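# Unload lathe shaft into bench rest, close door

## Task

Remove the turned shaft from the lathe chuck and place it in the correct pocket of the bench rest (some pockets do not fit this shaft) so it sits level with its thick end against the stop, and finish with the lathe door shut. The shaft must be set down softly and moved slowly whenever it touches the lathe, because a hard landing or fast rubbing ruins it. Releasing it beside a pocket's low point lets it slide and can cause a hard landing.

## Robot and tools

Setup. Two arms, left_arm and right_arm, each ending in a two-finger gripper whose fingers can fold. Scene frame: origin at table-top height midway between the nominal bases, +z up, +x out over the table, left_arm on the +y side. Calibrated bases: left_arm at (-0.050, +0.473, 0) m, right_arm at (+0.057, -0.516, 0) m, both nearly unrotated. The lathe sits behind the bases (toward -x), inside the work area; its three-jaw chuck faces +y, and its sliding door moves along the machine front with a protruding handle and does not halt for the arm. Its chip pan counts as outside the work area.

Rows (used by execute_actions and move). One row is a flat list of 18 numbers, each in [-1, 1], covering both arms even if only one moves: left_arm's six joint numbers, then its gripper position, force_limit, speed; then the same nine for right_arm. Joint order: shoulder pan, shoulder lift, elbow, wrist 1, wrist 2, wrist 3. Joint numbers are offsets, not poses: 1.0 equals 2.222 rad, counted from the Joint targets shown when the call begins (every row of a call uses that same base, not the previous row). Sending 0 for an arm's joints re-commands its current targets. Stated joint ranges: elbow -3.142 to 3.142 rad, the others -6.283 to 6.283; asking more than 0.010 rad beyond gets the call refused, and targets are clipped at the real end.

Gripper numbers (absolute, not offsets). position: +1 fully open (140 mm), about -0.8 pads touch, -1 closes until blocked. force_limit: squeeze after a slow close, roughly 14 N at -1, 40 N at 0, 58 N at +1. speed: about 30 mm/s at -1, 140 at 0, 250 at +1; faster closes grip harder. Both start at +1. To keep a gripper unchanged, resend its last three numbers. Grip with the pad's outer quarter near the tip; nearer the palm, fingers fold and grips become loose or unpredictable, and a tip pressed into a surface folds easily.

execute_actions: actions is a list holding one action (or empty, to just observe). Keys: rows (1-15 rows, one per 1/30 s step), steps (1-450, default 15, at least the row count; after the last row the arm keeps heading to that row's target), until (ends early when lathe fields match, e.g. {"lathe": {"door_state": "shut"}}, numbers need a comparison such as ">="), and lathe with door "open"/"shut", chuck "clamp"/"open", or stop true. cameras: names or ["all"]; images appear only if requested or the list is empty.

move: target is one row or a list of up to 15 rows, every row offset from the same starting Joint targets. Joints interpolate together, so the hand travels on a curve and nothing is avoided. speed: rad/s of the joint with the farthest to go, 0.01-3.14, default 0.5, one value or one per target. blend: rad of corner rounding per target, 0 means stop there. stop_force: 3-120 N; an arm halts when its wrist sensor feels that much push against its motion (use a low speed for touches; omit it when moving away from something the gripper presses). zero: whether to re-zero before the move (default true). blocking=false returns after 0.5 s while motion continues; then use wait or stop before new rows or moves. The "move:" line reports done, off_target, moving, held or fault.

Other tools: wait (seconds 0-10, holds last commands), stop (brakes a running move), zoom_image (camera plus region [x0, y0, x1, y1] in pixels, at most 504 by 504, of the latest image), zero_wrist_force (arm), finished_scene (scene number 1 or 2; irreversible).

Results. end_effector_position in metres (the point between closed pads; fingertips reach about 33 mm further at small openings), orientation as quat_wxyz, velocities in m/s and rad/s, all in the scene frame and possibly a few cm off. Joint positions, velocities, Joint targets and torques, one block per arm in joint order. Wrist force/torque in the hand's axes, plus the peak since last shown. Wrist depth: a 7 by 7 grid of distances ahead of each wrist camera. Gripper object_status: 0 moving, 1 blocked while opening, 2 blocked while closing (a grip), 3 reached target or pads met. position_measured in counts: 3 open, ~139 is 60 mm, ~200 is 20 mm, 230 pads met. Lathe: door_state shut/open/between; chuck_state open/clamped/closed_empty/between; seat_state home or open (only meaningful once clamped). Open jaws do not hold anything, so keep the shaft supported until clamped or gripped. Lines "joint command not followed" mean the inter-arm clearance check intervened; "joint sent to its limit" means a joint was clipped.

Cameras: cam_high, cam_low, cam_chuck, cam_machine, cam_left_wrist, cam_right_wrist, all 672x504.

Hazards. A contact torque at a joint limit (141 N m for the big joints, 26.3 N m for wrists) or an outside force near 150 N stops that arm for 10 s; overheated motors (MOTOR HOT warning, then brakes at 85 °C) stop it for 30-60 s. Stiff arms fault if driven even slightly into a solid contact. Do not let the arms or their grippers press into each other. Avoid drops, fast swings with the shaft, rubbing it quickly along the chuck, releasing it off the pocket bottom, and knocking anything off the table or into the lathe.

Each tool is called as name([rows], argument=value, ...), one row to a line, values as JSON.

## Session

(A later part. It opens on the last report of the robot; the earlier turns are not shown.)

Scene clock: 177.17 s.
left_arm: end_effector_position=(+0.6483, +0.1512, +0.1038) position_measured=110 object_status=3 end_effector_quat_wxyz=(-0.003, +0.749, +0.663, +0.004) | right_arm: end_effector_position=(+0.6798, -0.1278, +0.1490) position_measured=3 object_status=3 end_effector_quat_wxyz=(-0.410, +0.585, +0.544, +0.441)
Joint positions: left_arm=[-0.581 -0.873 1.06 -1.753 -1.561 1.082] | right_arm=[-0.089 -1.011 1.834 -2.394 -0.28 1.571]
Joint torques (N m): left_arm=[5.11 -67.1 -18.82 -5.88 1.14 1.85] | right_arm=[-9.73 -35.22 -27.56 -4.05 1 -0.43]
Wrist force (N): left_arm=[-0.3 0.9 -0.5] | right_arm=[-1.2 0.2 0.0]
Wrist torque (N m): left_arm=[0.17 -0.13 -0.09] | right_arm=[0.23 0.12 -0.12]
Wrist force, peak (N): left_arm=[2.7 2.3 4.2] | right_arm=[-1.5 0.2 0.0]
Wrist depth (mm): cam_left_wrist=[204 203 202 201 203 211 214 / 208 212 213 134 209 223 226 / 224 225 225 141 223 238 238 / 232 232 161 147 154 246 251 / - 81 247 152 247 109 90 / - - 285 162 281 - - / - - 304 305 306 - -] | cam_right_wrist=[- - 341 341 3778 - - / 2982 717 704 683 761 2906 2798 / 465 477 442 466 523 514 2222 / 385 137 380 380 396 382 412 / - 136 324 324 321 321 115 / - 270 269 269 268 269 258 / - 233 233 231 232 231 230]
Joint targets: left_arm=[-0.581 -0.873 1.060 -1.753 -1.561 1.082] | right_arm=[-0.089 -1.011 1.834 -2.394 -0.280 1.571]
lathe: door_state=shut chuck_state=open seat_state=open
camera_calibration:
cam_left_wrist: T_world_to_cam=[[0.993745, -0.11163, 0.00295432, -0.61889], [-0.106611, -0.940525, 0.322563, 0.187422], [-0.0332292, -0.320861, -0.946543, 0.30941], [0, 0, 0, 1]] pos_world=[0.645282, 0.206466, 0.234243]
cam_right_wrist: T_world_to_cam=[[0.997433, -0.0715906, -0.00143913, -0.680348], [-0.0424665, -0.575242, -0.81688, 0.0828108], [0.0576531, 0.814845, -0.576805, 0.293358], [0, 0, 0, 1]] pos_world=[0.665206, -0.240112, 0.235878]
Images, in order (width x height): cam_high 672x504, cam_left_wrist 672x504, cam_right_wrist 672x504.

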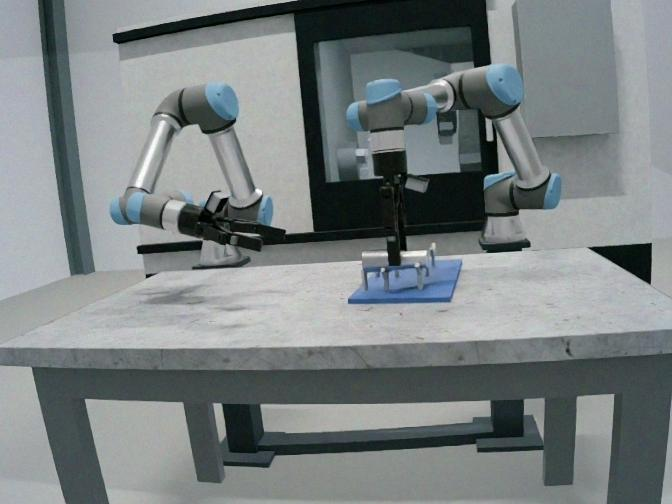

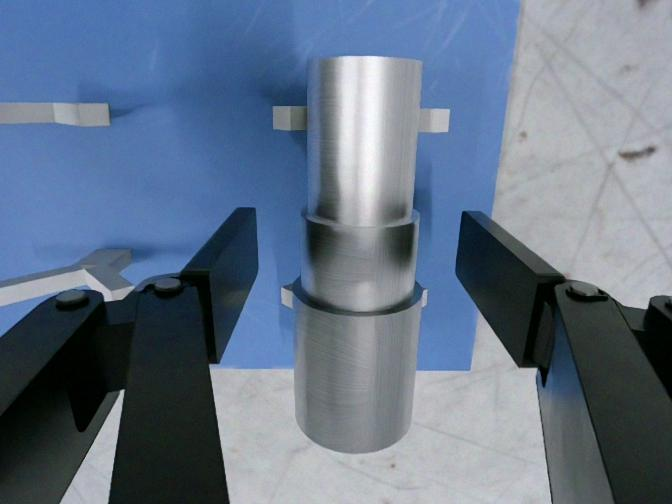

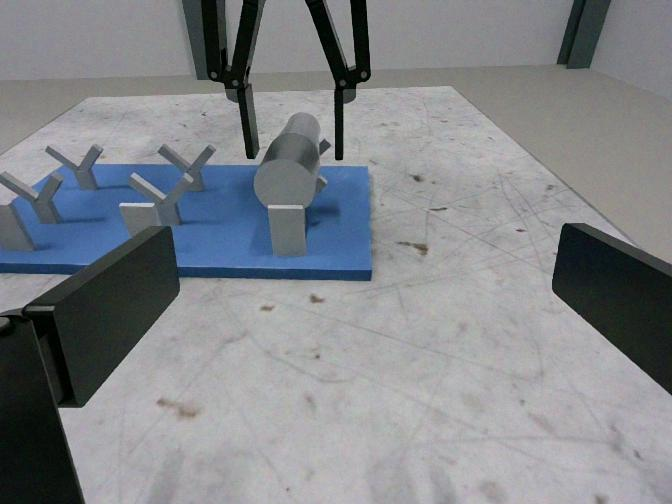

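move(target=[0,-0.0062,-0.1075,0.1139,0,0,0.15,-1,-1,0,0,0,0,0,0,1,1,1], speed=0.15, cameras=["cam_right_wrist","cam_left_wrist","cam_high","cam_machine"])

zoom_image(camera="cam_high", region=[360, 240, 450, 300])

zoom_image(camera="cam_left_wrist", region=[200, 150, 500, 450])

Scene clock: 180.20 s.
left_arm: end_effector_position=(+0.6494, +0.1504, +0.2062) position_measured=110 object_status=3 end_effector_quat_wxyz=(-0.004, +0.749, +0.663, +0.004) | right_arm: end_effector_position=(+0.6798, -0.1278, +0.1490) position_measured=3 object_status=3 end_effector_quat_wxyz=(-0.410, +0.585, +0.544, +0.441)
Joint positions: left_arm=[-0.581 -0.887 0.821 -1.5 -1.561 1.082] | right_arm=[-0.089 -1.011 1.834 -2.394 -0.28 1.571]
Joint torques (N m): left_arm=[3.12 -54.14 -17.95 -5.94 1.03 1.8] | right_arm=[-9.49 -35.29 -26.79 -4.04 1.04 -0.28]
Wrist force (N): left_arm=[-0.1 0.6 -0.6] | right_arm=[-1.2 0.1 0.2]
Wrist torque (N m): left_arm=[0.11 -0.18 -0.10] | right_arm=[0.21 0.13 -0.12]
Wrist force, peak (N): left_arm=[-0.1 0.6 -1.6] | right_arm=[-1.6 0.1 0.0]
Wrist depth (mm): cam_left_wrist=[296 297 298 297 301 308 308 / 311 310 313 236 316 324 325 / 329 330 330 246 335 343 343 / 348 345 161 257 346 355 364 / - 81 380 386 386 108 90 / - - 411 411 413 - - / - - 442 440 441 - -] | cam_right_wrist=[- - 4121 - - - - / 3285 776 711 779 758 3063 2982 / 464 477 467 469 522 519 2079 / 385 148 382 377 398 376 430 / - 148 323 322 319 319 115 / - 271 270 270 270 267 260 / - 235 232 231 232 232 230]
Joint targets: left_arm=[-0.581 -0.887 0.821 -1.500 -1.561 1.082] | right_arm=[-0.089 -1.011 1.834 -2.394 -0.280 1.571]
lathe: door_state=shut chuck_state=open seat_state=open
move: done
camera_calibration:
cam_left_wrist: T_world_to_cam=[[0.993749, -0.111606, 0.00272352, -0.620304], [-0.106516, -0.940559, 0.322495, 0.153693], [-0.0334308, -0.320769, -0.946567, 0.40633], [0, 0, 0, 1]] pos_world=[0.646381, 0.205666, 0.336743]
cam_right_wrist: T_world_to_cam=[[0.997433, -0.0715906, -0.00143913, -0.680348], [-0.0424665, -0.575242, -0.81688, 0.0828108], [0.0576531, 0.814845, -0.576805, 0.293358], [0, 0, 0, 1]] pos_world=[0.665206, -0.240112, 0.235878]
Images, in order (width x height): cam_high 672x504, cam_machine 672x504, cam_left_wrist 672x504, cam_right_wrist 672x504.

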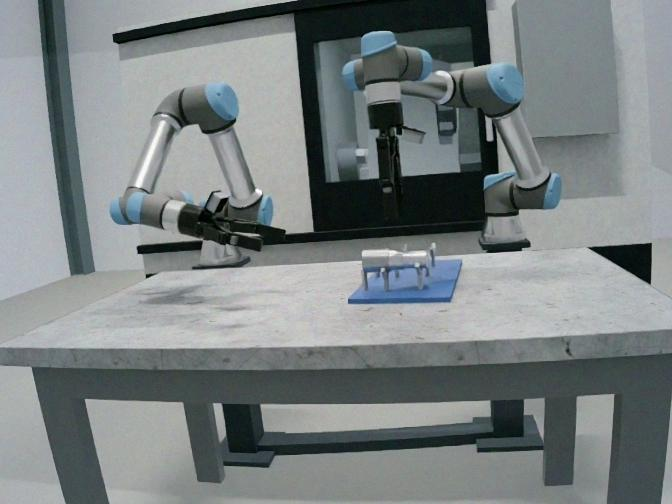

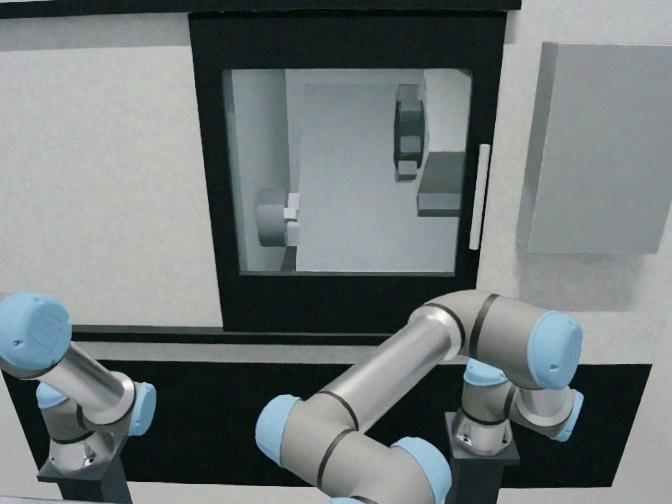

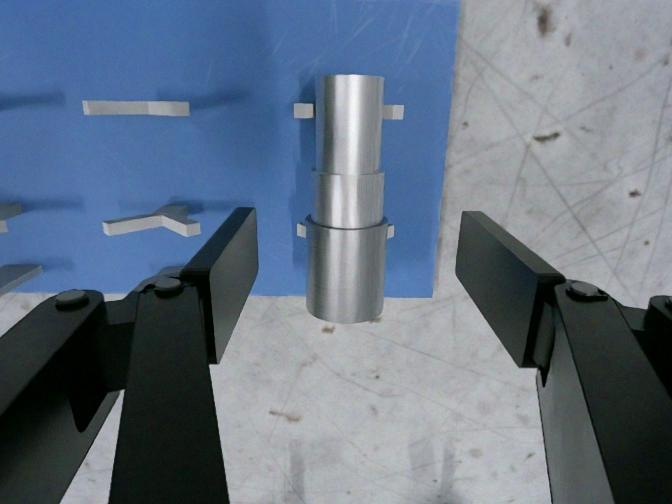

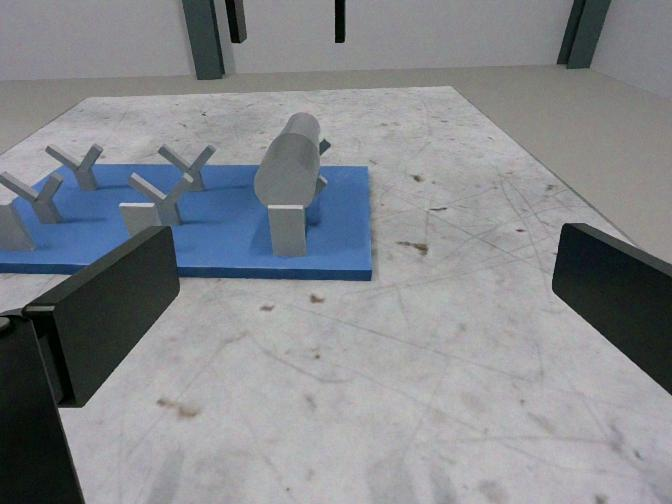

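Scaled by 5.600 from the camera's 672x504 image, which has a finer 960x720 frame.

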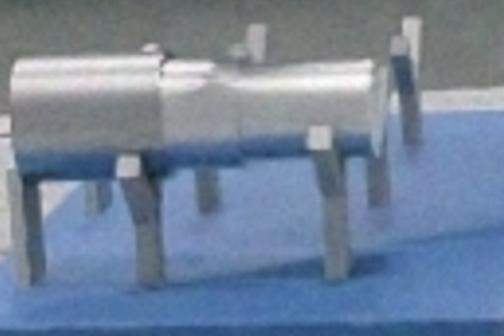

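Scaled by 1.680 from the camera's 672x504 image, which has a finer 960x720 frame.

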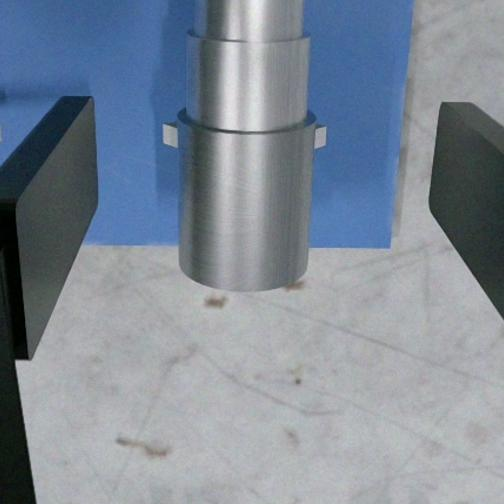

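move(target=[0.2,0,0,0,0,0,0.15,-1,-1,0,0,0,0,0,0,1,1,1], speed=0.4, cameras=["cam_right_wrist","cam_high","cam_low"])

zoom_image(camera="cam_low", region=[310, 130, 410, 230])

zoom_image(camera="cam_right_wrist", region=[230, 100, 370, 260])

Scene clock: 184.50 s.
left_arm: end_effector_position=(+0.7203, +0.4822, +0.2061) position_measured=110 object_status=3 end_effector_quat_wxyz=(-0.005, +0.585, +0.811, +0.003) | right_arm: end_effector_position=(+0.6798, -0.1278, +0.1490) position_measured=3 object_status=3 end_effector_quat_wxyz=(-0.410, +0.585, +0.544, +0.441)
Joint positions: left_arm=[-0.137 -0.887 0.821 -1.5 -1.561 1.082] | right_arm=[-0.089 -1.011 1.834 -2.394 -0.28 1.571]
Joint torques (N m): left_arm=[9.54 -51.76 -28.86 -0.69 -0.66 1.74] | right_arm=[-9.43 -35.67 -26.83 -4.01 1.05 -0.47]
Wrist force (N): left_arm=[-0.1 0.6 -0.7] | right_arm=[-1.2 0.1 0.0]
Wrist torque (N m): left_arm=[0.09 -0.18 -0.10] | right_arm=[0.21 0.11 -0.12]
Wrist force, peak (N): left_arm=[-5.2 -0.6 -0.6] | right_arm=[-1.5 0.1 -0.1]
Wrist depth (mm): cam_left_wrist=[307 308 307 308 308 307 307 / 325 324 324 325 325 325 325 / 340 341 341 342 341 344 344 / 359 358 160 361 358 354 364 / - 81 379 386 386 108 90 / - - 401 410 411 - - / - - 436 442 441 - -] | cam_right_wrist=[3778 - 3192 3434 5528 - - / 3541 771 774 763 763 2798 2869 / 468 477 464 469 521 521 2244 / 385 148 380 380 400 378 436 / - 148 323 322 321 321 115 / - 270 271 270 269 269 259 / - 234 233 232 231 231 231]
Joint targets: left_arm=[-0.137 -0.887 0.821 -1.500 -1.561 1.082] | right_arm=[-0.089 -1.011 1.834 -2.394 -0.280 1.571]
lathe: door_state=shut chuck_state=open seat_state=open
move: done
camera_calibration:
cam_right_wrist: T_world_to_cam=[[0.997433, -0.0715906, -0.00143913, -0.680348], [-0.0424665, -0.575242, -0.81688, 0.0828108], [0.0576531, 0.814845, -0.576805, 0.293358], [0, 0, 0, 1]] pos_world=[0.665206, -0.240112, 0.235878]
Images, in order (width x height): cam_high 672x504, cam_low 672x504, cam_right_wrist 672x504.

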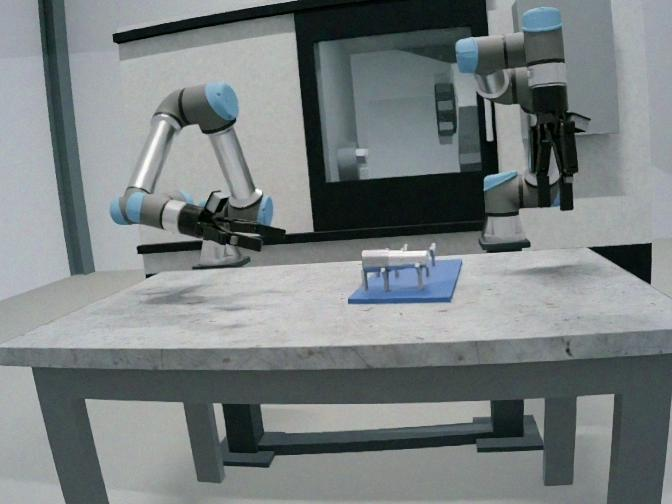

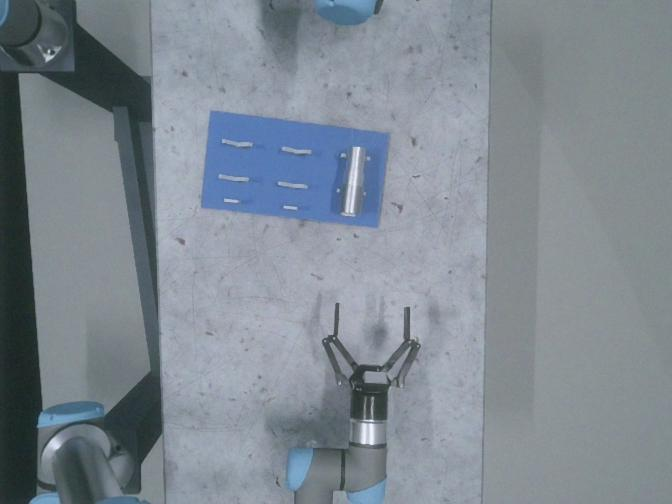

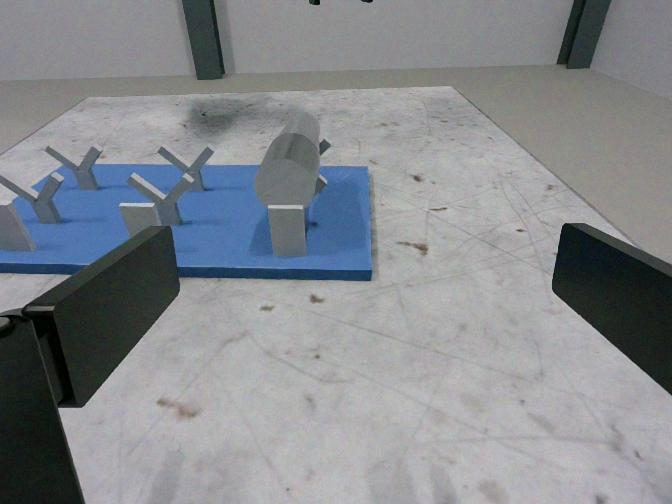

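Scaled by 5.040 from the camera's 672x504 image, which has a finer 960x720 frame.

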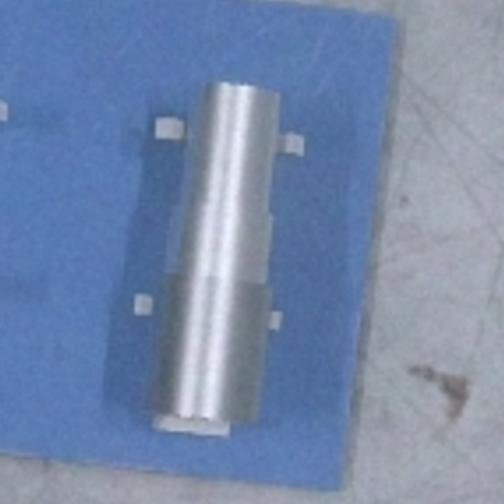

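Scaled by 3.150 from the camera's 672x504 image, which has a finer 960x720 frame.

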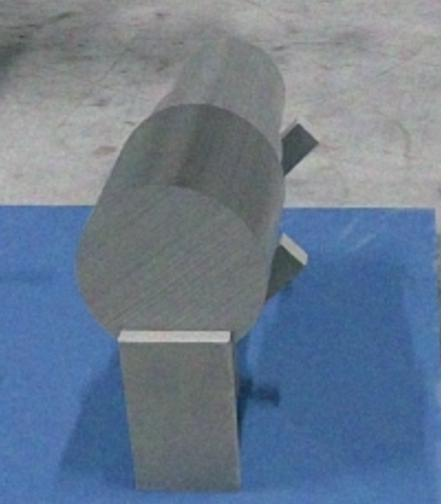

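finished_scene(scene=1)

The scene is finished: the task was done.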